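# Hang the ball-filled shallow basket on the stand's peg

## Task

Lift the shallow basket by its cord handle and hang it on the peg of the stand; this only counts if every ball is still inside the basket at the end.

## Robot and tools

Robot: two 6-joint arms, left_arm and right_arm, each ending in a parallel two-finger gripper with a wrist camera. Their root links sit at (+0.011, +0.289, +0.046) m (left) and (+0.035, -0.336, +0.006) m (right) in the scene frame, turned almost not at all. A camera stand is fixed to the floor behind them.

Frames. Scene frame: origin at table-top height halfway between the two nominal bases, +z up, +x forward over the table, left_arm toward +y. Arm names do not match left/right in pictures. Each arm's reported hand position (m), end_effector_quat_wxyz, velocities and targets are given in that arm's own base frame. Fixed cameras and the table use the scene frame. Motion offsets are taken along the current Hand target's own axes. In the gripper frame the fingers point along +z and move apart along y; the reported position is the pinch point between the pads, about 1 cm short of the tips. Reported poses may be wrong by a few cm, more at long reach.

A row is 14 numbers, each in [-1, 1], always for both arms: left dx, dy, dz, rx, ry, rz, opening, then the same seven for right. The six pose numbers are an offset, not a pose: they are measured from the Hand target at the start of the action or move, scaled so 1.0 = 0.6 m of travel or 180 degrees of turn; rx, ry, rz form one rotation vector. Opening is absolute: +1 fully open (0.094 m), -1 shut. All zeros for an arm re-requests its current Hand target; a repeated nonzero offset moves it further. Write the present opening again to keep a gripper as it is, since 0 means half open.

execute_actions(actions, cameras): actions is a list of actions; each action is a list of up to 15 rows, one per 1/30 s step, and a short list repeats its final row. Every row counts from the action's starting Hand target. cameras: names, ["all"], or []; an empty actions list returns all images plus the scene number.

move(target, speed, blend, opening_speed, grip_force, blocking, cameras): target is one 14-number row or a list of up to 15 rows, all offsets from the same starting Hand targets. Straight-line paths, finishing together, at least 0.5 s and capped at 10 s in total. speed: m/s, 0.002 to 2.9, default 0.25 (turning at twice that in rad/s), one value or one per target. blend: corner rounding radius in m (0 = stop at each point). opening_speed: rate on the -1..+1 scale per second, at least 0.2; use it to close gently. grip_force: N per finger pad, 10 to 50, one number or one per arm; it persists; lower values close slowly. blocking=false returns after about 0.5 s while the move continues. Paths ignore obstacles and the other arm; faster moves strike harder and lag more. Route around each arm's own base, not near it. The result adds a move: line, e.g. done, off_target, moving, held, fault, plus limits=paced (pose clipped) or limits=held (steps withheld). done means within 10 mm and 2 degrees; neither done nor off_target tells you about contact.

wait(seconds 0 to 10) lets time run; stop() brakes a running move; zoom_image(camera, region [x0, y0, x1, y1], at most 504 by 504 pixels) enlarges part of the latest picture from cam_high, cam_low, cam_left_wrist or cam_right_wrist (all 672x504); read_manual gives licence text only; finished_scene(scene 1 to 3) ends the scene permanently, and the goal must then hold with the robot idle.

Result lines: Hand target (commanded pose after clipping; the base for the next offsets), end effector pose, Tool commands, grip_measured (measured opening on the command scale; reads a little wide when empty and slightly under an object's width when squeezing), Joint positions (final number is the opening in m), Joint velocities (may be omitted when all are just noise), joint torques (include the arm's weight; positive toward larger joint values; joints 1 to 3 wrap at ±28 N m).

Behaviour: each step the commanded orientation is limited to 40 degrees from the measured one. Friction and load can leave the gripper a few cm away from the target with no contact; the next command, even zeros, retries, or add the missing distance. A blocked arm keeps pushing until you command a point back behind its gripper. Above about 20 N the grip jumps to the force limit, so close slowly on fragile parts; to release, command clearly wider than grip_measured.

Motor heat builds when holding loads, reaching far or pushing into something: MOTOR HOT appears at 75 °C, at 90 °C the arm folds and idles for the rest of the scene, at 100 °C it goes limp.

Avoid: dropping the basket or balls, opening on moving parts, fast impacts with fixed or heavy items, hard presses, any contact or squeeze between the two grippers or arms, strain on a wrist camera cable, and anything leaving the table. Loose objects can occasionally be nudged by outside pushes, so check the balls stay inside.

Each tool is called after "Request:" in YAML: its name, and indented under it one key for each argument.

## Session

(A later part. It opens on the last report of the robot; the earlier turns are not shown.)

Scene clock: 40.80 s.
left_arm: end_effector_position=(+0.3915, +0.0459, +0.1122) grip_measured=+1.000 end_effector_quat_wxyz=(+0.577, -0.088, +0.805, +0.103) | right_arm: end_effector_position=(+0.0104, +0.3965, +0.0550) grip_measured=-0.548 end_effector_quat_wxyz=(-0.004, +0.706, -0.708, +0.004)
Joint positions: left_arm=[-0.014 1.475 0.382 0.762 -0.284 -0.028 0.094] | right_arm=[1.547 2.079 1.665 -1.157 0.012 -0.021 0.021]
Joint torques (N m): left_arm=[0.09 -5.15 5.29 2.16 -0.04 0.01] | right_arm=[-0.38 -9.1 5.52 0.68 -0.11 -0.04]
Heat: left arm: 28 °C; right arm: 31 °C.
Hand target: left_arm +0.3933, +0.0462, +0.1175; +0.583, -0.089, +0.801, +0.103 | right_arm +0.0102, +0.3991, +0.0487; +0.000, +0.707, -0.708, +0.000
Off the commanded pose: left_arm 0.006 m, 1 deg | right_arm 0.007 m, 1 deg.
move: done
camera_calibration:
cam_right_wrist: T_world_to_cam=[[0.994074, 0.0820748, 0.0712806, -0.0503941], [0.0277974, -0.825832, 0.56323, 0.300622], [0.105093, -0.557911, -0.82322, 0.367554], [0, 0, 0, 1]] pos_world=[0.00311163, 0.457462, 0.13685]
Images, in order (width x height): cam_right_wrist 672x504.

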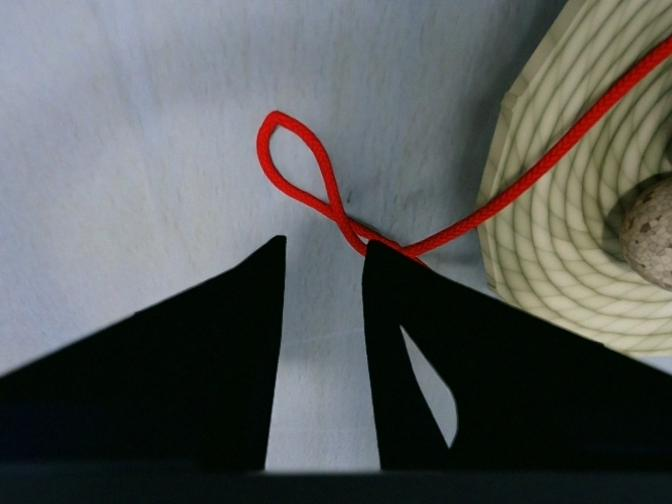

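Request:
move:
  target: [0,0,0,0,0,0,1,-0.006,-0.0067,0.088,0,0,0,-0.6]
  speed: 0.1
  cameras: ["cam_right_wrist"]

Scene clock: 42.30 s.
left_arm: end_effector_position=(+0.3915, +0.0459, +0.1122) grip_measured=+1.000 end_effector_quat_wxyz=(+0.577, -0.088, +0.805, +0.103) | right_arm: end_effector_position=(+0.0144, +0.4035, +0.0067) grip_measured=-0.599 end_effector_quat_wxyz=(-0.008, +0.706, -0.708, -0.001)
Joint positions: left_arm=[-0.014 1.475 0.382 0.762 -0.284 -0.028 0.094] | right_arm=[1.537 2.142 1.564 -0.98 0.011 -0.031 0.019]
Joint torques (N m): left_arm=[0.05 -5.15 5.27 2.16 -0.05 0.01] | right_arm=[-0.38 -8.79 4.85 0.7 -0.1 -0.03]
Heat: left arm: 28 °C; right arm: 31 °C.
Hand target: left_arm +0.3933, +0.0462, +0.1175; +0.583, -0.089, +0.801, +0.103 | right_arm +0.0143, +0.4027, -0.0042; +0.000, +0.707, -0.708, +0.000
Off the commanded pose: left_arm 0.006 m, 1 deg | right_arm 0.011 m, 1 deg.
move: off_target (right_arm)
camera_calibration:
cam_right_wrist: T_world_to_cam=[[0.994085, 0.0815438, 0.071737, -0.0512708], [0.0285009, -0.833231, 0.552191, 0.336627], [0.104801, -0.54688, -0.830626, 0.326913], [0, 0, 0, 1]] pos_world=[0.00711258, 0.46345, 0.0893382]
Images, in order (width x height): cam_right_wrist 672x504.

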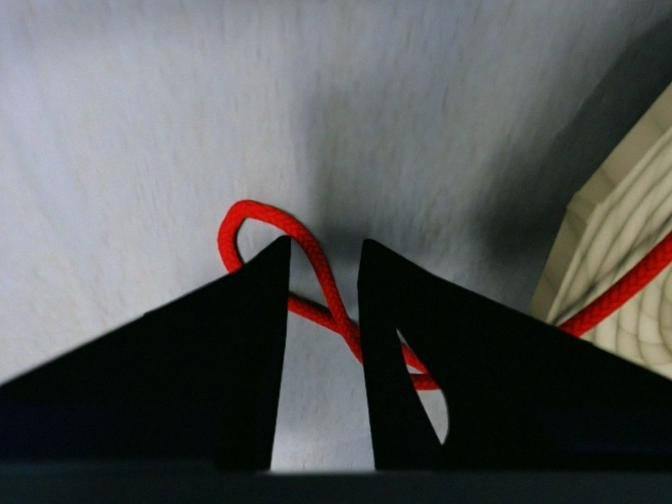

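Request:
move:
  target: [0,0,0,0,0,0,1,0,0,0.006,0,0,0,-1]
  opening_speed: 0.6
  speed: 0.05

Request:
move:
  target:
    - [0,0,0,0,0,0,1,0,-0.1,-0.15,0,0,-0.05,-1]
    - [0,0,0,0,0,0,1,-0.02,-0.2167,-0.28,0,0,-0.05,-1]
  speed: 0.12
  blend: [0.03, 0]
  cameras: ["cam_right_wrist","cam_low"]

Request:
zoom_image:
  camera: "cam_low"
  region: [240, 90, 420, 260]

Scene clock: 43.27 s.
left_arm: end_effector_position=(+0.3915, +0.0459, +0.1122) grip_measured=+1.000 end_effector_quat_wxyz=(+0.577, -0.088, +0.805, +0.103) | right_arm: end_effector_position=(+0.0144, +0.4039, +0.0052) grip_measured=-0.971 end_effector_quat_wxyz=(-0.010, +0.706, -0.708, -0.002)
Joint positions: left_arm=[-0.014 1.475 0.382 0.762 -0.284 -0.028 0.094] | right_arm=[1.537 2.142 1.558 -0.97 0.011 -0.031 0.001]
Joint torques (N m): left_arm=[0.09 -5.15 5.27 2.16 -0.04 0.01] | right_arm=[-0.38 -8.42 4.79 0.76 -0.1 -0.03]
Heat: left arm: 28 °C; right arm: 31 °C.
Hand target: left_arm +0.3933, +0.0462, +0.1175; +0.583, -0.089, +0.801, +0.103 | right_arm +0.0143, +0.4028, -0.0077; +0.000, +0.707, -0.708, +0.000
Off the commanded pose: left_arm 0.006 m, 1 deg | right_arm 0.013 m, 1 deg.
move: off_target (right_arm)

Scene clock: 45.63 s.
left_arm: end_effector_position=(+0.3915, +0.0459, +0.1122) grip_measured=+1.000 end_effector_quat_wxyz=(+0.577, -0.088, +0.805, +0.103) | right_arm: end_effector_position=(+0.1458, +0.4127, +0.1590) grip_measured=-0.976 end_effector_quat_wxyz=(-0.042, +0.756, -0.653, -0.012)
Joint positions: left_arm=[-0.014 1.475 0.382 0.762 -0.284 -0.028 0.094] | right_arm=[1.232 2.202 2.272 -1.554 0.007 -0.486 0.001]
Joint torques (N m): left_arm=[0.06 -5.14 5.29 2.16 -0.04 0.02] | right_arm=[0.16 -10 8.16 0.49 -0.06 -0.02]
Heat: left arm: 28 °C; right arm: 31 °C.
Hand target: left_arm +0.3933, +0.0462, +0.1175; +0.583, -0.089, +0.801, +0.103 | right_arm +0.1442, +0.4145, +0.1602; +0.000, +0.760, -0.650, +0.000
Off the commanded pose: left_arm 0.006 m, 1 deg | right_arm 0.003 m, 5 deg.
joint sent to its limit (right arm) — joint 4 (wrist pitch), lower limit. The joint targets are off in orientation, not in position.
move: off_target (right_arm)
camera_calibration:
cam_right_wrist: T_world_to_cam=[[0.968503, 0.222221, 0.112336, -0.254392], [0.13787, -0.854259, 0.501232, 0.257218], [0.207348, -0.469957, -0.85799, 0.402325], [0, 0, 0, 1]] pos_world=[0.127496, 0.465338, 0.244842]
Images, in order (width x height): cam_low 672x504, cam_right_wrist 672x504.

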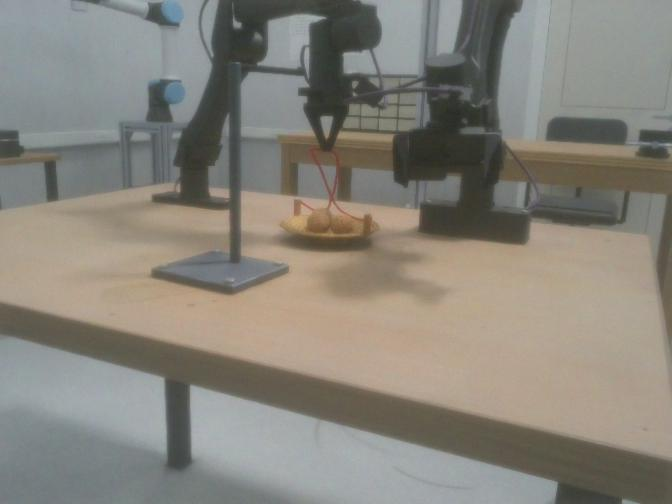

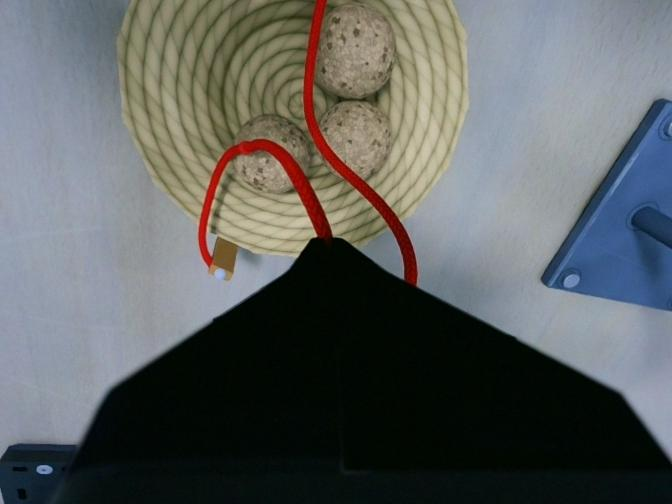

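Scaled by 2.800 from the camera's 672x504 image, which has a finer 960x720 frame.

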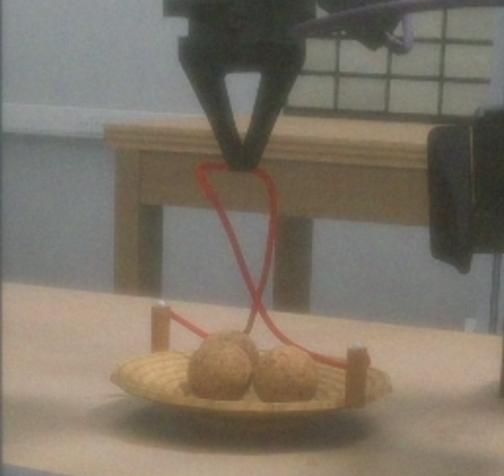

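Request:
move:
  target: [0,0,0,0,0,0,1,0,0,0,0,0,-0.45,-1]
  speed: 0.4
  cameras: ["cam_right_wrist","cam_low"]

Request:
zoom_image:
  camera: "cam_low"
  region: [240, 90, 420, 260]

Scene clock: 48.67 s.
left_arm: end_effector_position=(+0.3915, +0.0459, +0.1122) grip_measured=+1.000 end_effector_quat_wxyz=(+0.577, -0.088, +0.805, +0.103) | right_arm: end_effector_position=(+0.1457, +0.4127, +0.1590) grip_measured=-0.976 end_effector_quat_wxyz=(-0.040, +0.999, -0.007, +0.017)
Joint positions: left_arm=[-0.014 1.475 0.382 0.762 -0.284 -0.028 0.094] | right_arm=[1.232 2.202 2.272 -1.554 0.007 -1.897 0.001]
Joint torques (N m): left_arm=[0.08 -5.15 5.29 2.16 -0.04 0] | right_arm=[0.16 -9.99 8.17 0.48 -0.06 -0.07]
Heat: left arm: 29 °C; right arm: 31 °C.
Hand target: left_arm +0.3933, +0.0462, +0.1175; +0.583, -0.089, +0.801, +0.103 | right_arm +0.1442, +0.4145, +0.1602; +0.000, +1.000, -0.001, +0.000
Off the commanded pose: left_arm 0.006 m, 1 deg | right_arm 0.003 m, 5 deg.
joint sent to its limit (right arm) — joint 4 (wrist pitch), lower limit. The joint targets are off in orientation, not in position.
move: off_target (right_arm)
camera_calibration:
cam_right_wrist: T_world_to_cam=[[-0.0750829, 0.987871, 0.135914, -0.421892], [0.806187, -0.0200812, 0.59132, -0.198704], [0.586878, 0.15397, -0.794901, 0.0795661], [0, 0, 0, 1]] pos_world=[0.0818199, 0.400534, 0.238086]
Images, in order (width x height): cam_low 672x504, cam_right_wrist 672x504.

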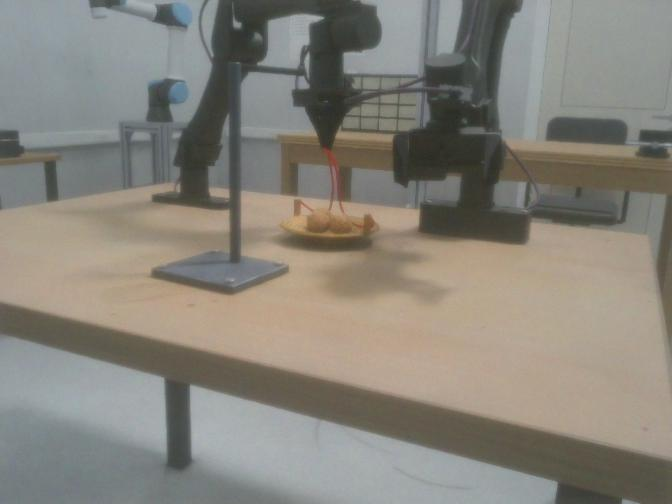

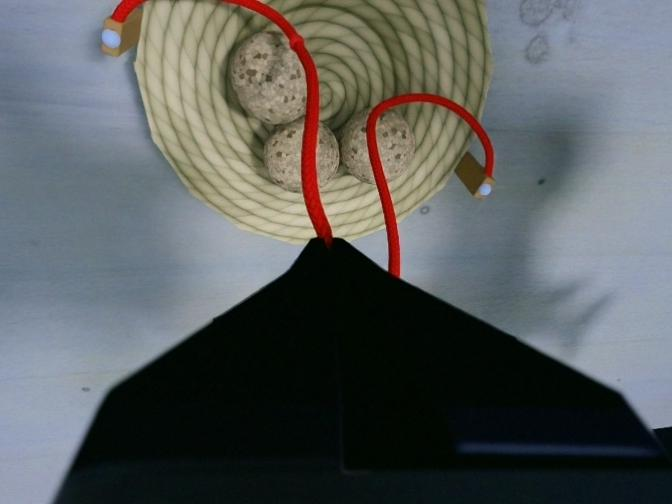

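Scaled by 2.800 from the camera's 672x504 image, which has a finer 960x720 frame.

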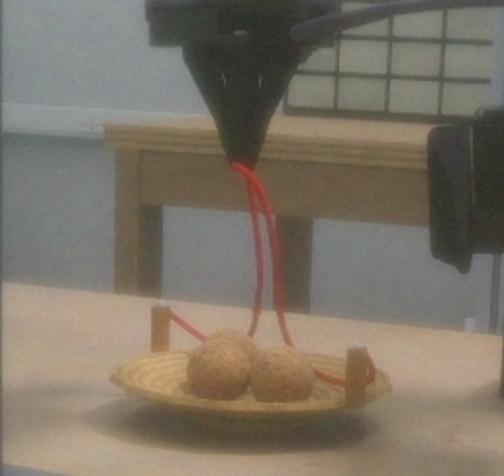

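Request:
move:
  target: [0,0,0,0,0,0,1,0,0,-0.11,0,0,0,-1]
  speed: 0.06
  cameras: ["cam_right_wrist","cam_low"]

Request:
zoom_image:
  camera: "cam_low"
  region: [240, 70, 420, 260]

Scene clock: 50.23 s.
left_arm: end_effector_position=(+0.3915, +0.0459, +0.1122) grip_measured=+1.000 end_effector_quat_wxyz=(+0.577, -0.088, +0.805, +0.103) | right_arm: end_effector_position=(+0.1473, +0.4174, +0.2031) grip_measured=-0.976 end_effector_quat_wxyz=(-0.099, +0.994, -0.006, +0.038)
Joint positions: left_arm=[-0.014 1.475 0.382 0.762 -0.284 -0.028 0.094] | right_arm=[1.232 2.136 2.331 -1.554 0.007 -1.899 0.001]
Joint torques (N m): left_arm=[0.05 -5.14 5.3 2.15 -0.04 0.01] | right_arm=[0.17 -13.44 7.8 0.77 -0.05 -0.06]
Heat: left arm: 29 °C; right arm: 31 °C.
Hand target: left_arm +0.3933, +0.0462, +0.1175; +0.583, -0.089, +0.801, +0.103 | right_arm +0.1442, +0.4144, +0.2264; -0.001, +1.000, -0.001, +0.000
Off the commanded pose: left_arm 0.006 m, 1 deg | right_arm 0.024 m, 12 deg.
joint sent to its limit (right arm) — joint 4 (wrist pitch), lower limit. The joint targets are off in orientation, not in position.
move: off_target (right_arm)
camera_calibration:
cam_right_wrist: T_world_to_cam=[[-0.0849735, 0.964981, 0.248175, -0.444245], [0.780858, -0.0902188, 0.61816, -0.198415], [0.618903, 0.246316, -0.745847, 0.0596501], [0, 0, 0, 1]] pos_world=[0.0802672, 0.396094, 0.277392]
Images, in order (width x height): cam_low 672x504, cam_right_wrist 672x504.

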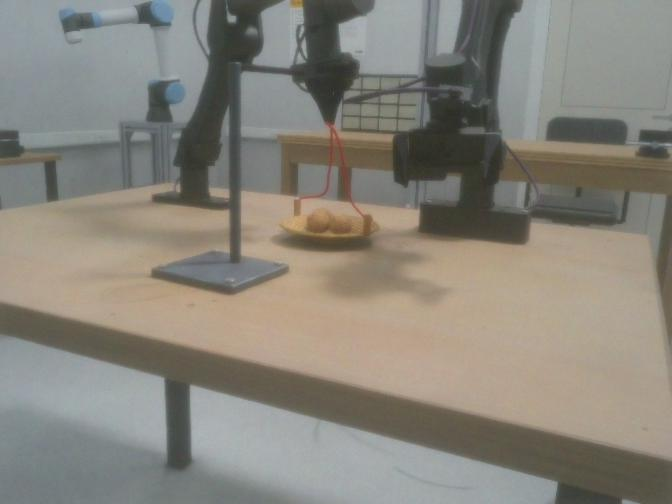

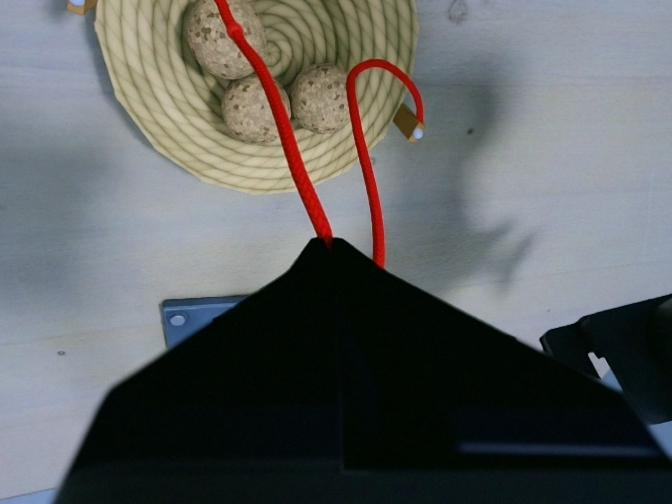

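Scaled by 2.653 from the camera's 672x504 image, which has a finer 960x720 frame.

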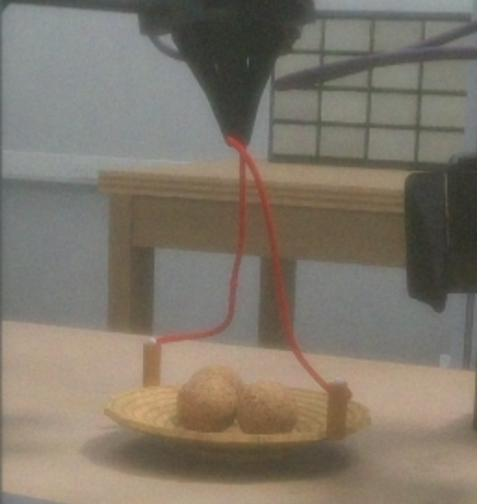

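Request:
move:
  target: [0,0,0,0,0,0,1,0,0,-0.06,0,0,0,-1]
  speed: 0.05
  cameras: ["cam_right_wrist","cam_low"]

Request:
zoom_image:
  camera: "cam_low"
  region: [240, 50, 420, 260]

Scene clock: 53.23 s.
left_arm: end_effector_position=(+0.3915, +0.0459, +0.1122) grip_measured=+1.000 end_effector_quat_wxyz=(+0.577, -0.088, +0.805, +0.103) | right_arm: end_effector_position=(+0.1481, +0.4196, +0.2363) grip_measured=-0.976 end_effector_quat_wxyz=(-0.144, +0.988, -0.006, +0.053)
Joint positions: left_arm=[-0.014 1.475 0.382 0.762 -0.284 -0.028 0.094] | right_arm=[1.232 2.093 2.384 -1.554 0.007 -1.899 0.001]
Joint torques (N m): left_arm=[0.09 -5.15 5.24 2.16 -0.04 0.01] | right_arm=[0.17 -13.55 8.02 0.98 -0.06 -0.06]
Heat: left arm: 29 °C; right arm: 32 °C.
Hand target: left_arm +0.3933, +0.0462, +0.1175; +0.583, -0.089, +0.801, +0.103 | right_arm +0.1442, +0.4144, +0.2622; +0.000, +1.000, -0.001, +0.000
Off the commanded pose: left_arm 0.006 m, 1 deg | right_arm 0.027 m, 18 deg.
joint sent to its limit (right arm) — joint 4 (wrist pitch), lower limit. The joint targets are off in orientation, not in position.
move: off_target (right_arm)
camera_calibration:
cam_right_wrist: T_world_to_cam=[[-0.0949163, 0.938855, 0.330973, -0.461597], [0.761002, -0.145907, 0.632129, -0.196417], [0.641768, 0.31187, -0.700621, 0.0418187], [0, 0, 0, 1]] pos_world=[0.0788227, 0.391672, 0.306236]
Images, in order (width x height): cam_low 672x504, cam_right_wrist 672x504.

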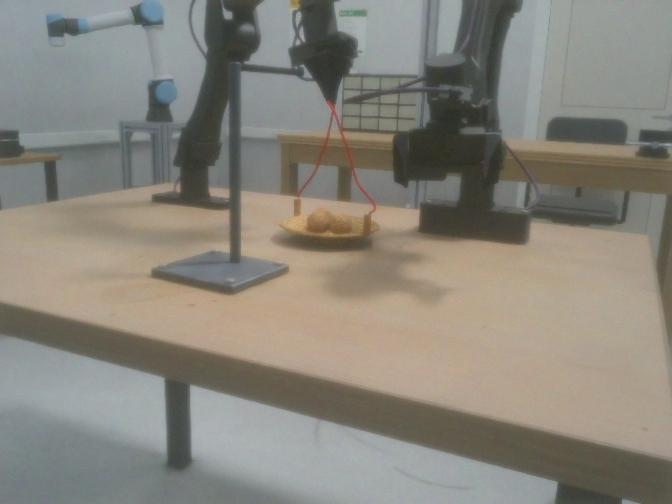

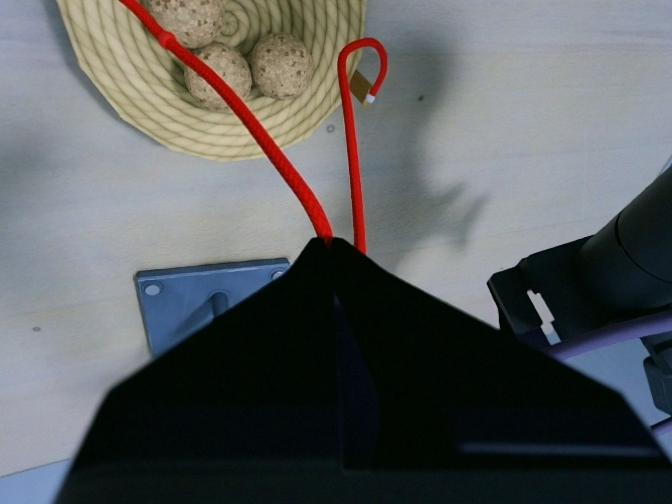

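Scaled by 2.400 from the camera's 672x504 image, which has a finer 960x720 frame.

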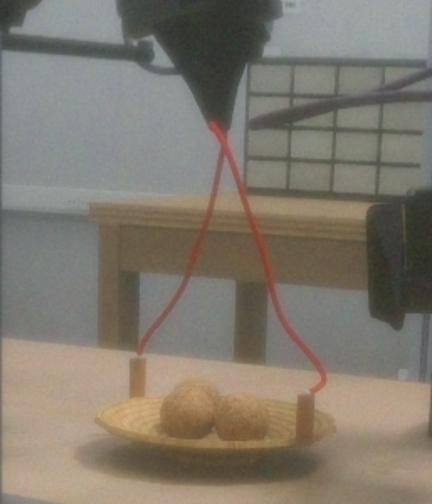

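Request:
move:
  target: [0,0,0,0,0,0,1,0,0,-0.04,0,0,0,-1]
  speed: 0.04
  cameras: ["cam_right_wrist","cam_low"]

Request:
zoom_image:
  camera: "cam_low"
  region: [220, 50, 420, 260]

Scene clock: 58.07 s.
left_arm: end_effector_position=(+0.3915, +0.0459, +0.1122) grip_measured=+1.000 end_effector_quat_wxyz=(+0.577, -0.088, +0.805, +0.103) | right_arm: end_effector_position=(+0.1488, +0.4215, +0.2576) grip_measured=-0.976 end_effector_quat_wxyz=(-0.173, +0.983, -0.005, +0.064)
Joint positions: left_arm=[-0.014 1.475 0.382 0.762 -0.284 -0.028 0.094] | right_arm=[1.232 2.074 2.428 -1.554 0.007 -1.9 0.001]
Joint torques (N m): left_arm=[0.09 -5.14 5.26 2.17 -0.04 0] | right_arm=[0.17 -13.76 8.02 1.11 -0.05 -0.05]
Heat: left arm: 29 °C; right arm: 32 °C.
Hand target: left_arm +0.3933, +0.0462, +0.1175; +0.583, -0.089, +0.801, +0.103 | right_arm +0.1442, +0.4144, +0.2864; -0.001, +1.000, -0.001, +0.000
Off the commanded pose: left_arm 0.006 m, 1 deg | right_arm 0.030 m, 21 deg.
joint sent to its limit (right arm) — joint 4 (wrist pitch), lower limit. The joint targets are off in orientation, not in position.
move: off_target (right_arm)
camera_calibration:
cam_right_wrist: T_world_to_cam=[[-0.103231, 0.917435, 0.384262, -0.473954], [0.747567, -0.183272, 0.6384, -0.193888], [0.656115, 0.353164, -0.666925, 0.0274756], [0, 0, 0, 1]] pos_world=[0.0779902, 0.389584, 0.324224]
Images, in order (width x height): cam_low 672x504, cam_right_wrist 672x504.

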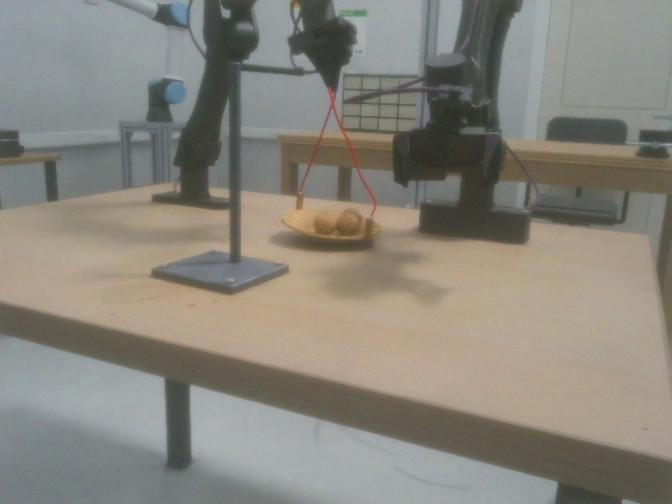

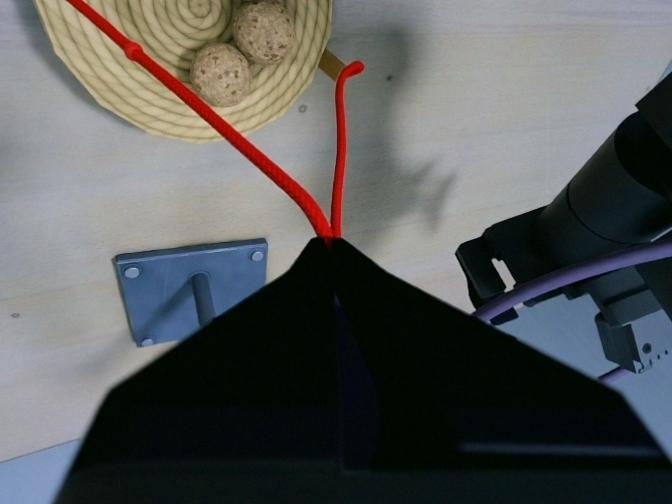

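Scaled by 2.400 from the camera's 672x504 image, which has a finer 960x720 frame.

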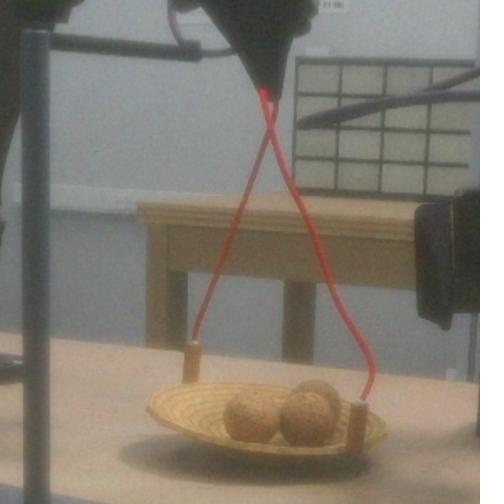

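Request:
move:
  target: [0,0,0,0,0,0,1,0,0.05,0,0,0,0,-1]
  speed: 0.04
  cameras: ["cam_right_wrist","cam_low"]

Request:
zoom_image:
  camera: "cam_low"
  region: [220, 50, 420, 260]

Scene clock: 64.00 s.
left_arm: end_effector_position=(+0.3915, +0.0459, +0.1122) grip_measured=+1.000 end_effector_quat_wxyz=(+0.577, -0.088, +0.805, +0.103) | right_arm: end_effector_position=(+0.1475, +0.3964, +0.2695) grip_measured=-0.976 end_effector_quat_wxyz=(-0.172, +0.983, -0.002, +0.067)
Joint positions: left_arm=[-0.014 1.475 0.382 0.762 -0.284 -0.028 0.094] | right_arm=[1.215 1.972 2.327 -1.554 0.007 -1.923 0.001]
Joint torques (N m): left_arm=[0.08 -5.11 5.29 2.16 -0.04 0.01] | right_arm=[-0.47 -12.92 4.88 1.12 -0.05 -0.04]
Heat: left arm: 29 °C; right arm: 31 °C.
Hand target: left_arm +0.3933, +0.0462, +0.1175; +0.583, -0.089, +0.801, +0.103 | right_arm +0.1442, +0.3843, +0.2864; -0.001, +1.000, -0.001, +0.000
Off the commanded pose: left_arm 0.006 m, 1 deg | right_arm 0.021 m, 21 deg.
joint sent to its limit (right arm) — joint 4 (wrist pitch), lower limit. The joint targets are off in orientation, not in position.
move: off_target (right_arm)
camera_calibration:
cam_right_wrist: T_world_to_cam=[[-0.110854, 0.917819, 0.381208, -0.453831], [0.743206, -0.178099, 0.644923, -0.208334], [0.659816, 0.354808, -0.662386, 0.0426697], [0, 0, 0, 1]] pos_world=[0.0763719, 0.364291, 0.335627]
Images, in order (width x height): cam_low 672x504, cam_right_wrist 672x504.

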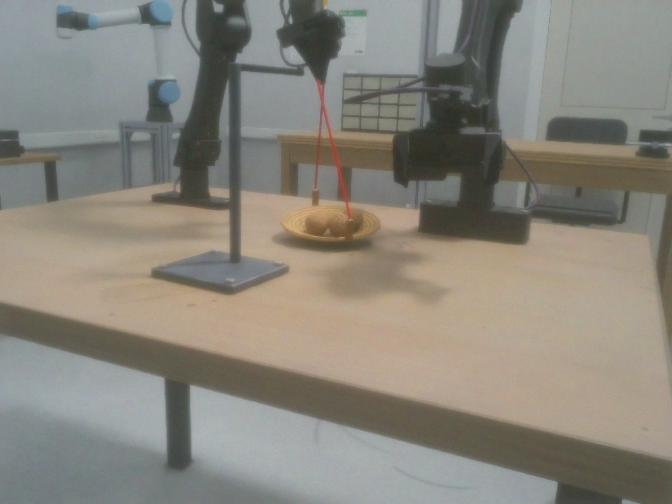

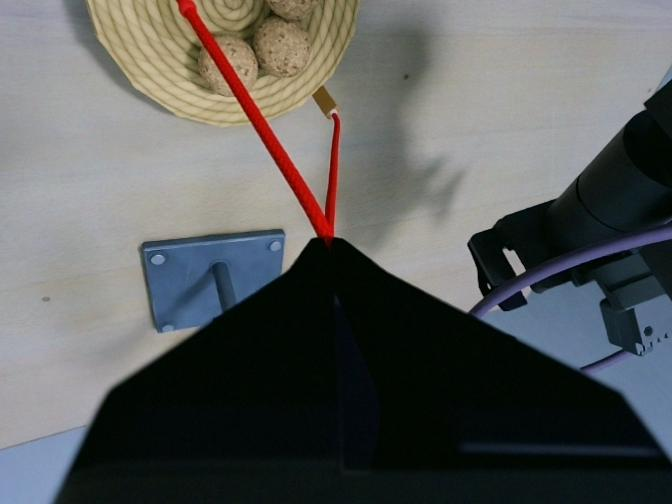

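Scaled by 2.400 from the camera's 672x504 image, which has a finer 960x720 frame.

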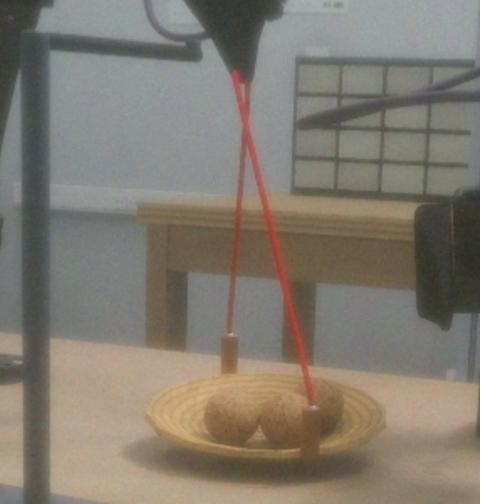

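Request:
move:
  target: [0,0,0,0,0,0,1,0,-0.03,-0.09,0,0,0,-1]
  speed: 0.03
  cameras: ["cam_right_wrist","cam_low"]

Request:
zoom_image:
  camera: "cam_low"
  region: [220, 30, 420, 260]

Scene clock: 71.03 s.
left_arm: end_effector_position=(+0.3915, +0.0459, +0.1122) grip_measured=+1.000 end_effector_quat_wxyz=(+0.577, -0.088, +0.805, +0.103) | right_arm: end_effector_position=(+0.1483, +0.4058, +0.3206) grip_measured=-0.977 end_effector_quat_wxyz=(-0.246, +0.965, +0.000, +0.093)
Joint positions: left_arm=[-0.014 1.475 0.382 0.762 -0.284 -0.028 0.094] | right_arm=[1.221 1.972 2.499 -1.565 0.007 -1.923 0.001]
Joint torques (N m): left_arm=[0.08 -5.14 5.26 2.16 -0.04 0.01] | right_arm=[0.42 -10.43 7.95 1.56 -0.02 0.08]
Heat: left arm: 30 °C; right arm: 32 °C.
Hand target: left_arm +0.3933, +0.0462, +0.1175; +0.583, -0.089, +0.801, +0.103 | right_arm +0.1442, +0.4022, +0.3404; -0.001, +1.000, -0.001, +0.000
Off the commanded pose: left_arm 0.006 m, 1 deg | right_arm 0.021 m, 30 deg.
joint sent to its limit (right arm) — joint 4 (wrist pitch), lower limit. The joint targets are off in orientation, not in position.
move: off_target (right_arm)
camera_calibration:
cam_right_wrist: T_world_to_cam=[[-0.14059, 0.849949, 0.507762, -0.490427], [0.708446, -0.271897, 0.651288, -0.199067], [0.691621, 0.451286, -0.563916, -0.00274217], [0, 0, 0, 1]] pos_world=[0.0739754, 0.363949, 0.377124]
Images, in order (width x height): cam_low 672x504, cam_right_wrist 672x504.

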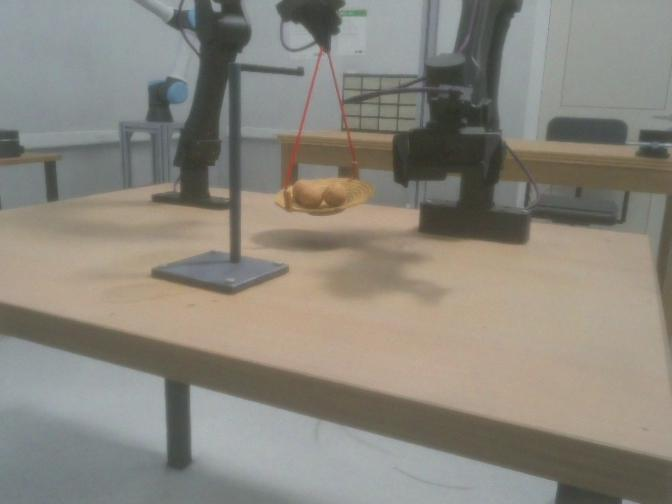

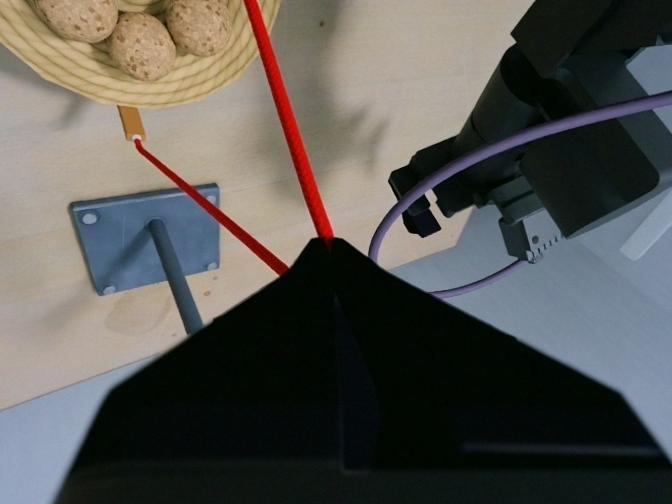

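Scaled by 2.191 from the camera's 672x504 image, which has a finer 960x720 frame.

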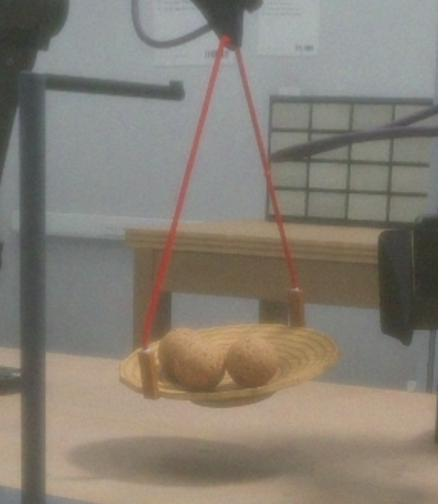

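Request:
move:
  target: [0,0,0,0,0,0,1,0,0,0,0,0,0.52,-1]
  speed: 0.2
  cameras: ["cam_right_wrist","cam_low","cam_high"]

Request:
zoom_image:
  camera: "cam_low"
  region: [220, 10, 420, 240]

Scene clock: 76.43 s.
left_arm: end_effector_position=(+0.3915, +0.0459, +0.1122) grip_measured=+1.000 end_effector_quat_wxyz=(+0.577, -0.088, +0.805, +0.103) | right_arm: end_effector_position=(+0.1451, +0.4039, +0.3190) grip_measured=-0.977 end_effector_quat_wxyz=(-0.234, +0.667, -0.699, -0.106)
Joint positions: left_arm=[-0.014 1.475 0.382 0.762 -0.284 -0.028 0.094] | right_arm=[1.234 1.972 2.499 -1.578 0.024 -0.297 0.001]
Joint torques (N m): left_arm=[0.09 -5.14 5.26 2.16 -0.04 0] | right_arm=[-0.43 -10.45 7.9 1.64 -0.11 0.08]
Heat: left arm: 30 °C; right arm: 32 °C.
Hand target: left_arm +0.3933, +0.0462, +0.1175; +0.583, -0.089, +0.801, +0.103 | right_arm +0.1441, +0.4022, +0.3404; +0.000, +0.684, -0.729, +0.000
Off the commanded pose: left_arm 0.006 m, 1 deg | right_arm 0.021 m, 30 deg.
joint read past its limit (right arm) — joint 4 (wrist pitch), lower limit.
joint sent to its limit (right arm) — joint 4 (wrist pitch), lower limit. The joint targets are off in orientation, not in position.
move: off_target (right_arm)
camera_calibration:
cam_right_wrist: T_world_to_cam=[[0.965968, -0.0392055, 0.255671, -0.209498], [-0.0686388, -0.991862, 0.107233, 0.380863], [0.249386, -0.121133, -0.960798, 0.421383], [0, 0, 0, 1]] pos_world=[0.123423, 0.420593, 0.417586]
Images, in order (width x height): cam_high 672x504, cam_low 672x504, cam_right_wrist 672x504.

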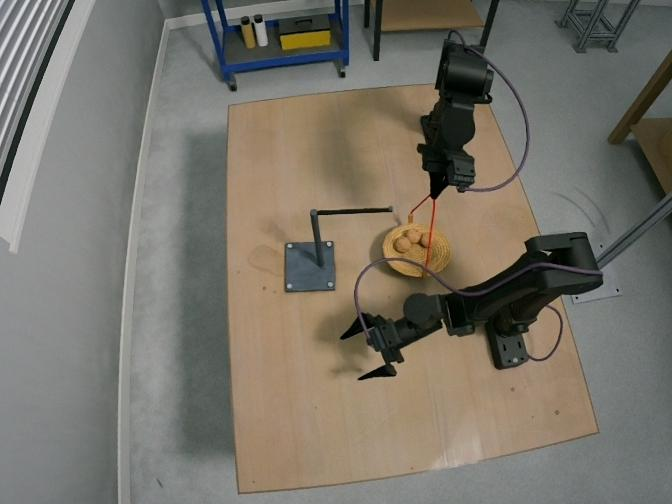

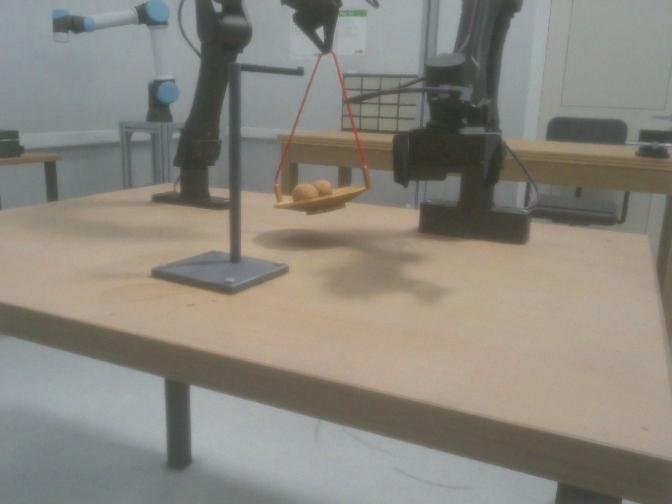

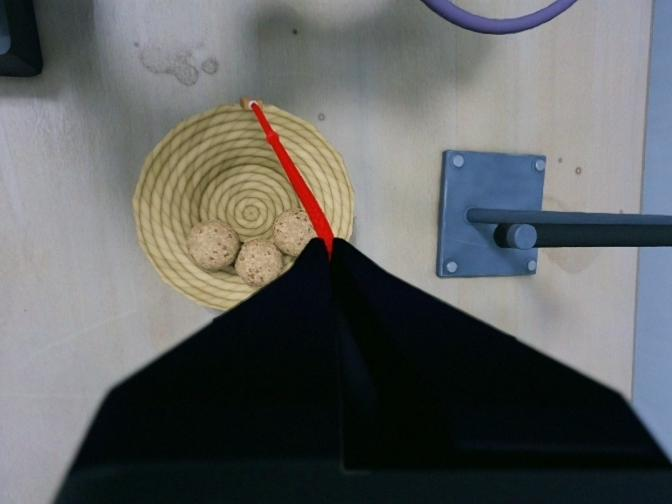

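Scaled by 2.191 from the camera's 672x504 image, which has a finer 960x720 frame.

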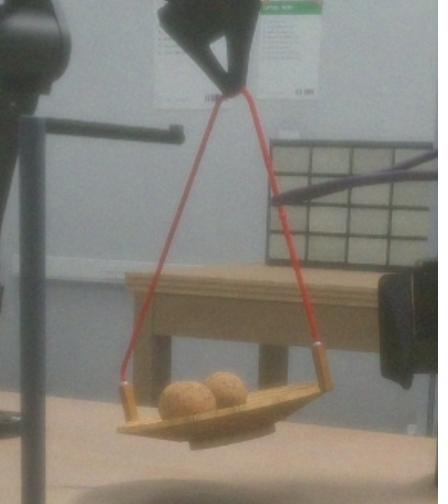

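Request:
move:
  target:
    - [0,0,0,0,0,0,1,0,0,-0.03,0,0,0,-1]
    - [0,0,0,0,0,0,1,-0.0105,-0.1,-0.03,0,0,0,-1]
  speed: 0.05
  blend: [0.015, 0]
  cameras: ["cam_right_wrist","cam_low","cam_high"]

Request:
zoom_image:
  camera: "cam_low"
  region: [220, 10, 420, 240]

Request:
zoom_image:
  camera: "cam_high"
  region: [300, 140, 480, 300]

Scene clock: 84.37 s.
left_arm: end_effector_position=(+0.3915, +0.0459, +0.1122) grip_measured=+1.000 end_effector_quat_wxyz=(+0.577, -0.088, +0.805, +0.103) | right_arm: end_effector_position=(+0.2024, +0.3989, +0.3517) grip_measured=-0.977 end_effector_quat_wxyz=(-0.301, +0.647, -0.693, -0.104)
Joint positions: left_arm=[-0.014 1.475 0.382 0.762 -0.284 -0.028 0.094] | right_arm=[1.104 2.04 2.7 -1.583 0.012 -0.402 0.001]
Joint torques (N m): left_arm=[0.05 -5.14 5.29 2.17 -0.04 0.01] | right_arm=[-0.18 -7.57 7.5 2 -0.1 -0.07]
Heat: left arm: 30 °C; right arm: 32 °C.
Hand target: left_arm +0.3933, +0.0462, +0.1175; +0.583, -0.089, +0.801, +0.103 | right_arm +0.2045, +0.4047, +0.3583; +0.000, +0.684, -0.729, +0.000
Off the commanded pose: left_arm 0.006 m, 1 deg | right_arm 0.009 m, 37 deg.
joint read past its limit (right arm) — joint 4 (wrist pitch), lower limit.
joint sent to its limit (right arm) — joint 4 (wrist pitch), lower limit. The joint targets are off in orientation, not in position.
move: off_target (right_arm)
camera_calibration:
cam_right_wrist: T_world_to_cam=[[0.935746, -0.102055, 0.337585, -0.271037], [-0.10916, -0.994022, 0.00207735, 0.422289], [0.335355, -0.0387947, -0.941293, 0.380816], [0, 0, 0, 1]] pos_world=[0.172011, 0.406878, 0.44908]
Images, in order (width x height): cam_high 672x504, cam_low 672x504, cam_right_wrist 672x504.

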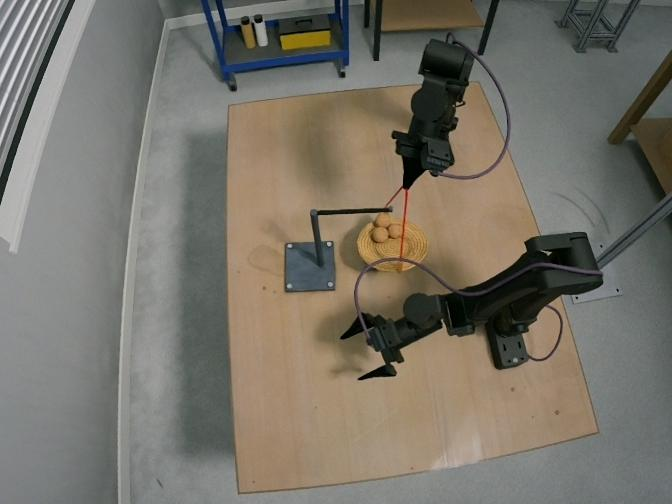

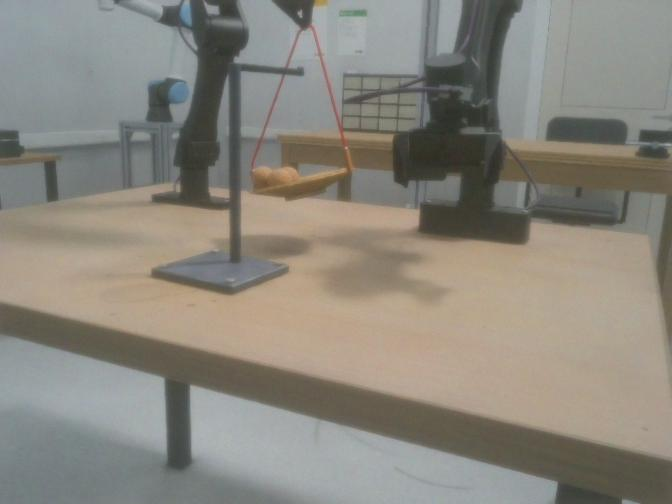

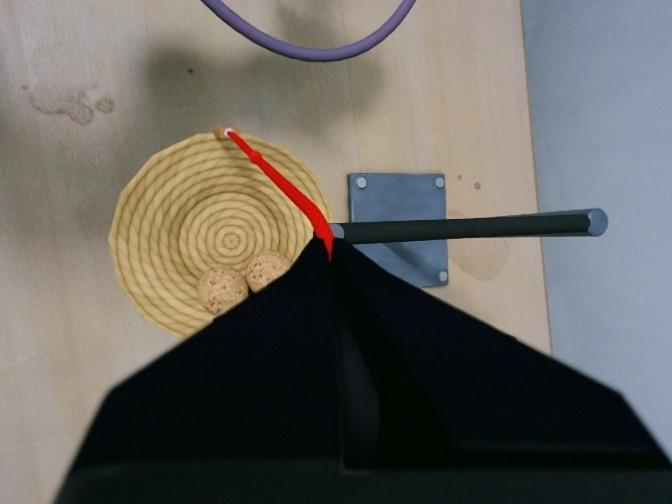

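Scaled by 2.191 from the camera's 672x504 image, which has a finer 960x720 frame.

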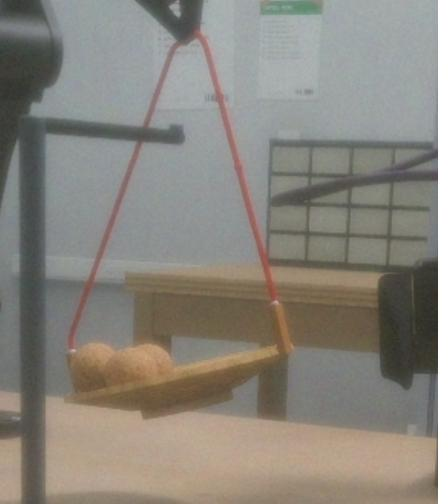

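Scaled by 2.800 from the camera's 672x504 image, which has a finer 960x720 frame.

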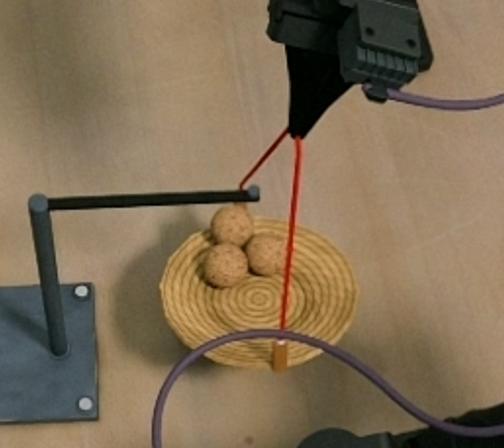

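Request:
move:
  target: [0,0,0,0,0,0,1,-0.011,-0.12,0.012,0,0,0,-1]
  speed: 0.04
  cameras: ["cam_right_wrist","cam_low","cam_high"]

Request:
zoom_image:
  camera: "cam_low"
  region: [220, 10, 420, 240]

Request:
zoom_image:
  camera: "cam_high"
  region: [300, 140, 480, 300]

Scene clock: 93.37 s.
left_arm: end_effector_position=(+0.3915, +0.0459, +0.1122) grip_measured=+1.000 end_effector_quat_wxyz=(+0.577, -0.088, +0.805, +0.103) | right_arm: end_effector_position=(+0.2670, +0.3972, +0.3408) grip_measured=-0.977 end_effector_quat_wxyz=(-0.321, +0.645, -0.689, -0.078)
Joint positions: left_arm=[-0.014 1.475 0.382 0.762 -0.284 -0.028 0.094] | right_arm=[0.973 2.165 2.836 -1.568 -0.01 -0.527 0.001]
Joint torques (N m): left_arm=[0.06 -5.14 5.29 2.16 -0.03 0] | right_arm=[-0.39 -8.38 7.43 2.42 0.03 -0.01]
Heat: left arm: 31 °C; right arm: 32 °C.
Hand target: left_arm +0.3933, +0.0462, +0.1175; +0.583, -0.089, +0.801, +0.103 | right_arm +0.2767, +0.4067, +0.3511; +0.000, +0.684, -0.729, +0.000
Off the commanded pose: left_arm 0.006 m, 1 deg | right_arm 0.017 m, 39 deg.
elbow stopped short (right arm): the move would have taken joint 3 (elbow) straighter than the controller allows.
move: off_target (right_arm)
camera_calibration:
cam_right_wrist: T_world_to_cam=[[0.910059, -0.116009, 0.397912, -0.336066], [-0.127497, -0.991836, 0.0024327, 0.431673], [0.394381, -0.0529465, -0.917421, 0.330491], [0, 0, 0, 1]] pos_world=[0.230537, 0.40666, 0.435874]
Images, in order (width x height): cam_high 672x504, cam_low 672x504, cam_right_wrist 672x504.

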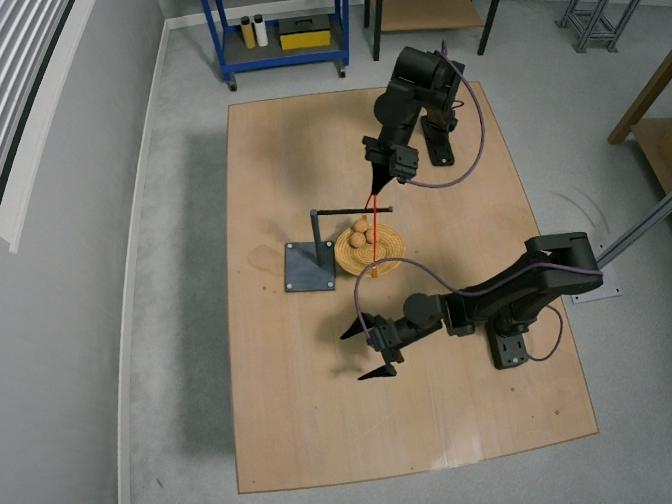

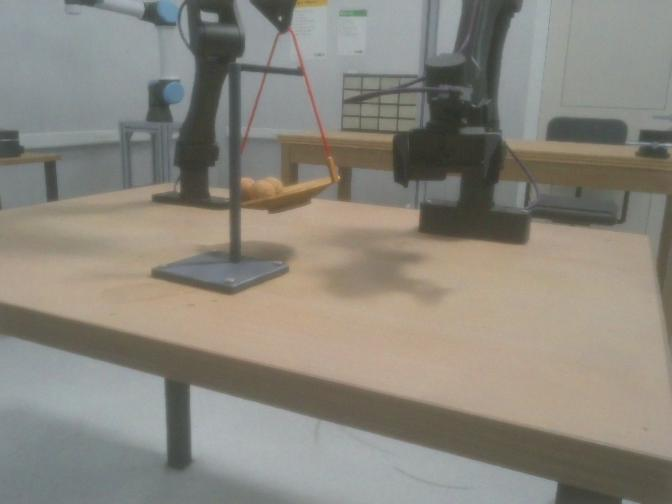

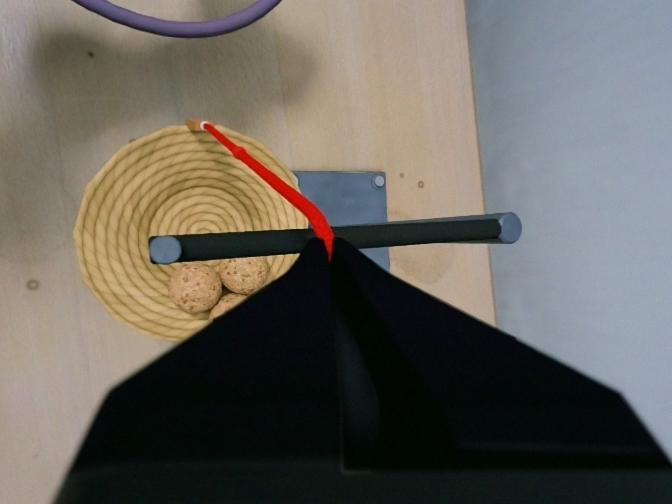

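Scaled by 2.191 from the camera's 672x504 image, which has a finer 960x720 frame.

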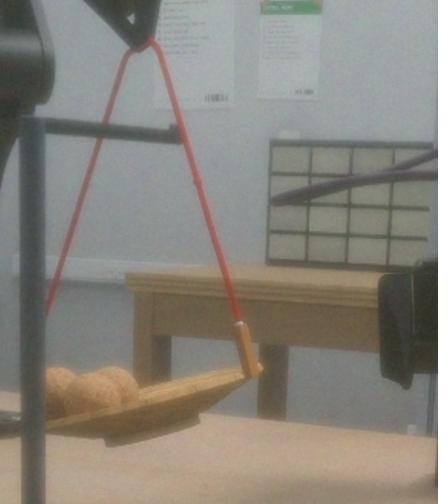

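Scaled by 2.800 from the camera's 672x504 image, which has a finer 960x720 frame.

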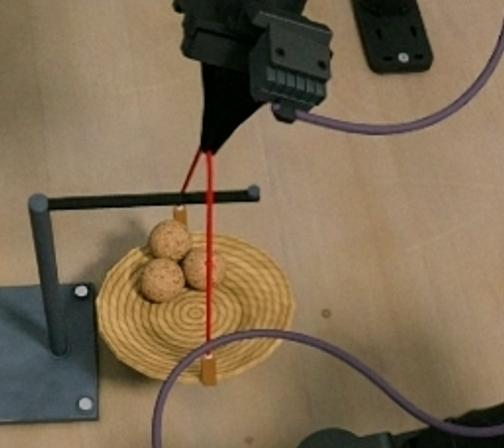

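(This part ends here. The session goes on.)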